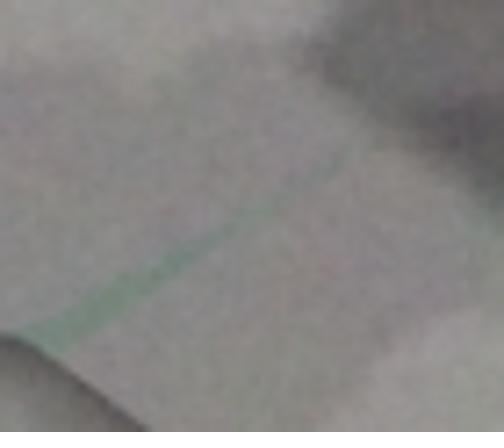

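move(
  target=[
    [0,0,0,0,0,0,0,0.754,0.576,0.696,0,0.754,0.576,0.696,0,0.754,0.576,0.696,0.714,0.678,0.226,0.168,0.4,-0.6,-0.06,-0.32036,0.31746,0,0,0,0,-0.29,0.12,0.25,0,-0.29,0.12,0.25,0,0.754,0.576,0.696,-0.686,0.678,0.03,-0.02,0.4,-0.9],
    [0,0,0,0,0,0,0,0.754,0.576,0.696,0,0.754,0.576,0.696,0,0.754,0.576,0.696,0.714,0.678,0.226,0.168,0.4,-0.6,-0.1112,-0.32036,0.31746,0,0,0,0,-0.29,0.12,0.25,0,-0.29,0.12,0.25,0,0.754,0.576,0.696,-0.686,0.678,0.03,-0.02,0.4,-0.9],
    [0,0,0,0,0,0,0,0.754,0.576,0.696,0,0.754,0.576,0.696,0,0.754,0.576,0.696,0.714,0.678,0.226,0.168,0.4,-0.6,-0.09,-0.32036,0.31746,0,0,0,0,-0.29,0.12,0.25,0,-0.29,0.12,0.25,0,0.754,0.576,0.696,-0.686,0.678,0.03,-0.02,0.4,-0.9],
    [0,0,0,0,0,0,0,0.754,0.576,0.696,0,0.754,0.576,0.696,0,0.754,0.576,0.696,0.714,0.678,0.226,0.168,0.4,-0.6,-0.09,-0.31646,0.32059,0,0,0,0,-0.29,0.12,0.25,0,-0.29,0.12,0.25,0,0.754,0.576,0.696,-0.686,0.678,0.03,-0.02,0.4,-0.9],
    [0,0,0,0,0,0,0,0.754,0.576,0.696,0,0.754,0.576,0.696,0,0.754,0.576,0.696,0.714,0.678,0.226,0.168,0.4,-0.6,-0.1106,-0.31646,0.32059,0,0,0,0,-0.29,0.12,0.25,0,-0.29,0.12,0.25,0,0.754,0.576,0.696,-0.686,0.678,0.03,-0.02,0.4,-0.9],
    [0,0,0,0,0,0,0,0.754,0.576,0.696,0,0.754,0.576,0.696,0,0.754,0.576,0.696,0.714,0.678,0.226,0.168,0.4,-0.6,-0.09,-0.31646,0.32059,0,0,0,0,-0.29,0.12,0.25,0,-0.29,0.12,0.25,0,0.754,0.576,0.696,-0.686,0.678,0.03,-0.02,0.4,-0.9],
    [0,0,0,0,0,0,0,0.754,0.576,0.696,0,0.754,0.576,0.696,0,0.754,0.576,0.696,0.714,0.678,0.226,0.168,0.4,-0.6,-0.03,-0.18,0.13,0,0,0,0,-0.29,0.12,0.25,0,-0.29,0.12,0.25,0,0.754,0.576,0.696,-0.686,0.678,0.03,-0.02,0.4,-0.9],
  ],
  speed=[0.2, 0.06, 0.06, 0.06, 0.06, 0.06, 0.2],
  blend=[0, 0, 0.001, 0.001, 0, 0.001, 0],
  cameras=["cam_sheet"],
)

zoom_image(
  camera="cam_sheet",
  region=[220, 170, 300, 230],
)

zoom_image(
  camera="cam_sheet",
  region=[240, 130, 440, 260],
)

Scene clock: 1758.00 s.
left_arm: end_effector_position=(+0.5502, +0.0686, +0.2577) hand_goal=(+0.000, +0.754, +0.576, +0.696, +0.000, +0.754, +0.576, +0.696, +0.000, +0.754, +0.576, +0.696, +0.714, +0.678, +0.226, +0.168) hand_measured=(+0.000, +0.752, +0.576, +0.696, +0.000, +0.752, +0.576, +0.696, +0.000, +0.752, +0.576, +0.696, +0.714, +0.678, +0.224, +0.168) hand_current_ma=(+0, -3, +1, +0, +0, -3, +1, +0, +0, -4, +1, +0, +0, -1, -3, -1) hand_state=(goal, goal, goal, goal, goal, goal, goal, goal, goal, goal, goal, goal, goal, goal, goal, goal) hand_current_limit=0.40 hand_speed=-0.60 end_effector_quat_wxyz=(+0.002, +0.772, -0.555, +0.309) | right_arm: end_effector_position=(+0.4537, +0.4541, +0.1480) hand_goal=(+0.000, -0.290, +0.120, +0.250, +0.000, -0.290, +0.120, +0.250, +0.000, +0.754, +0.576, +0.696, -0.686, +0.678, +0.030, -0.020) hand_measured=(+0.008, -0.200, +0.148, +0.260, +0.004, -0.198, +0.148, +0.264, +0.004, +0.756, +0.576, +0.696, -0.682, +0.678, +0.124, +0.014) hand_current_ma=(+3, +214, +29, +6, +1, +223, +28, +8, +1, +0, +0, +0, +1, +0, +316, +65) hand_state=(goal, blocked, blocked, goal, goal, blocked, blocked, goal, goal, goal, goal, goal, goal, goal, blocked, blocked) hand_current_limit=0.40 hand_speed=-0.90 end_effector_quat_wxyz=(-0.272, +0.653, +0.272, +0.653)
Joint positions: left_arm=[3.761 -1.733 -1.781 -0.973 0.98 -2.915] | right_arm=[0.664 -1.238 2.085 -0.847 1.444 -1.571]
Joint torques (N m): left_arm=[-0.13 37.26 28.98 2.14 -2.2 -1.61] | right_arm=[-11.28 -43.39 -6.94 -3.39 -2.47 2.61]
Wrist force (N): left_arm=[-0.5 0.3 0.4] | right_arm=[0.5 0.6 -1.7]
Wrist torque (N m): left_arm=[-0.01 0.07 -0.05] | right_arm=[0.35 -0.06 0.35]
Wrist force, peak (N): left_arm=[-0.2 0.2 1.0] | right_arm=[0.9 1.6 -2.8]
Hand target: left_arm +0.5502, +0.0686, +0.2577; +0.002, +0.772, -0.555, +0.309 | right_arm +0.4537, +0.4541, +0.1480; -0.272, +0.653, +0.272, +0.653
Off the commanded pose: left_arm 0.000 m, 0 deg | right_arm 0.000 m, 0 deg.
move: done
Images, in order (width x height): cam_sheet 672x504.

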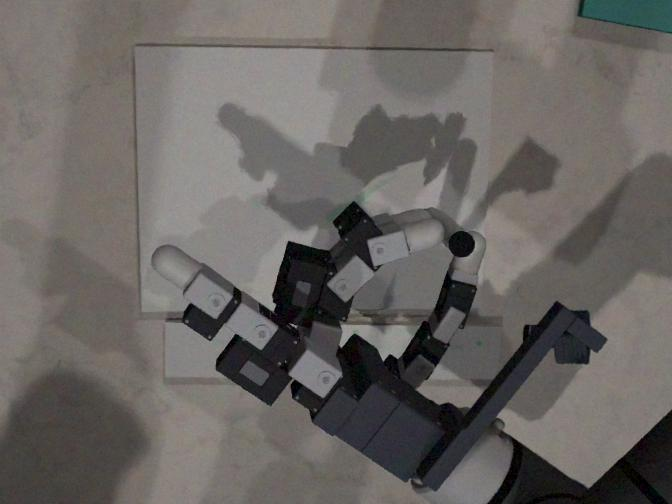

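Scaled by 6.300.

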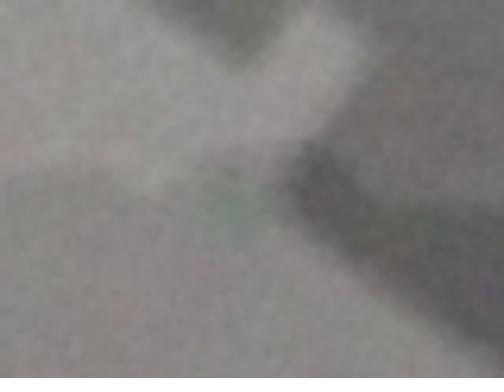

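Scaled by 2.520.

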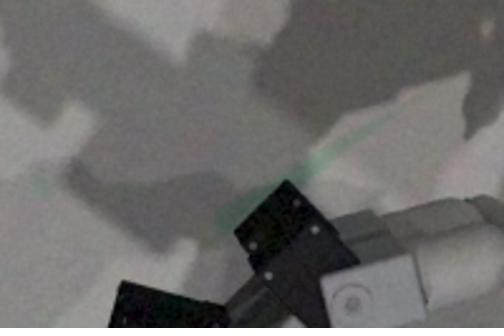

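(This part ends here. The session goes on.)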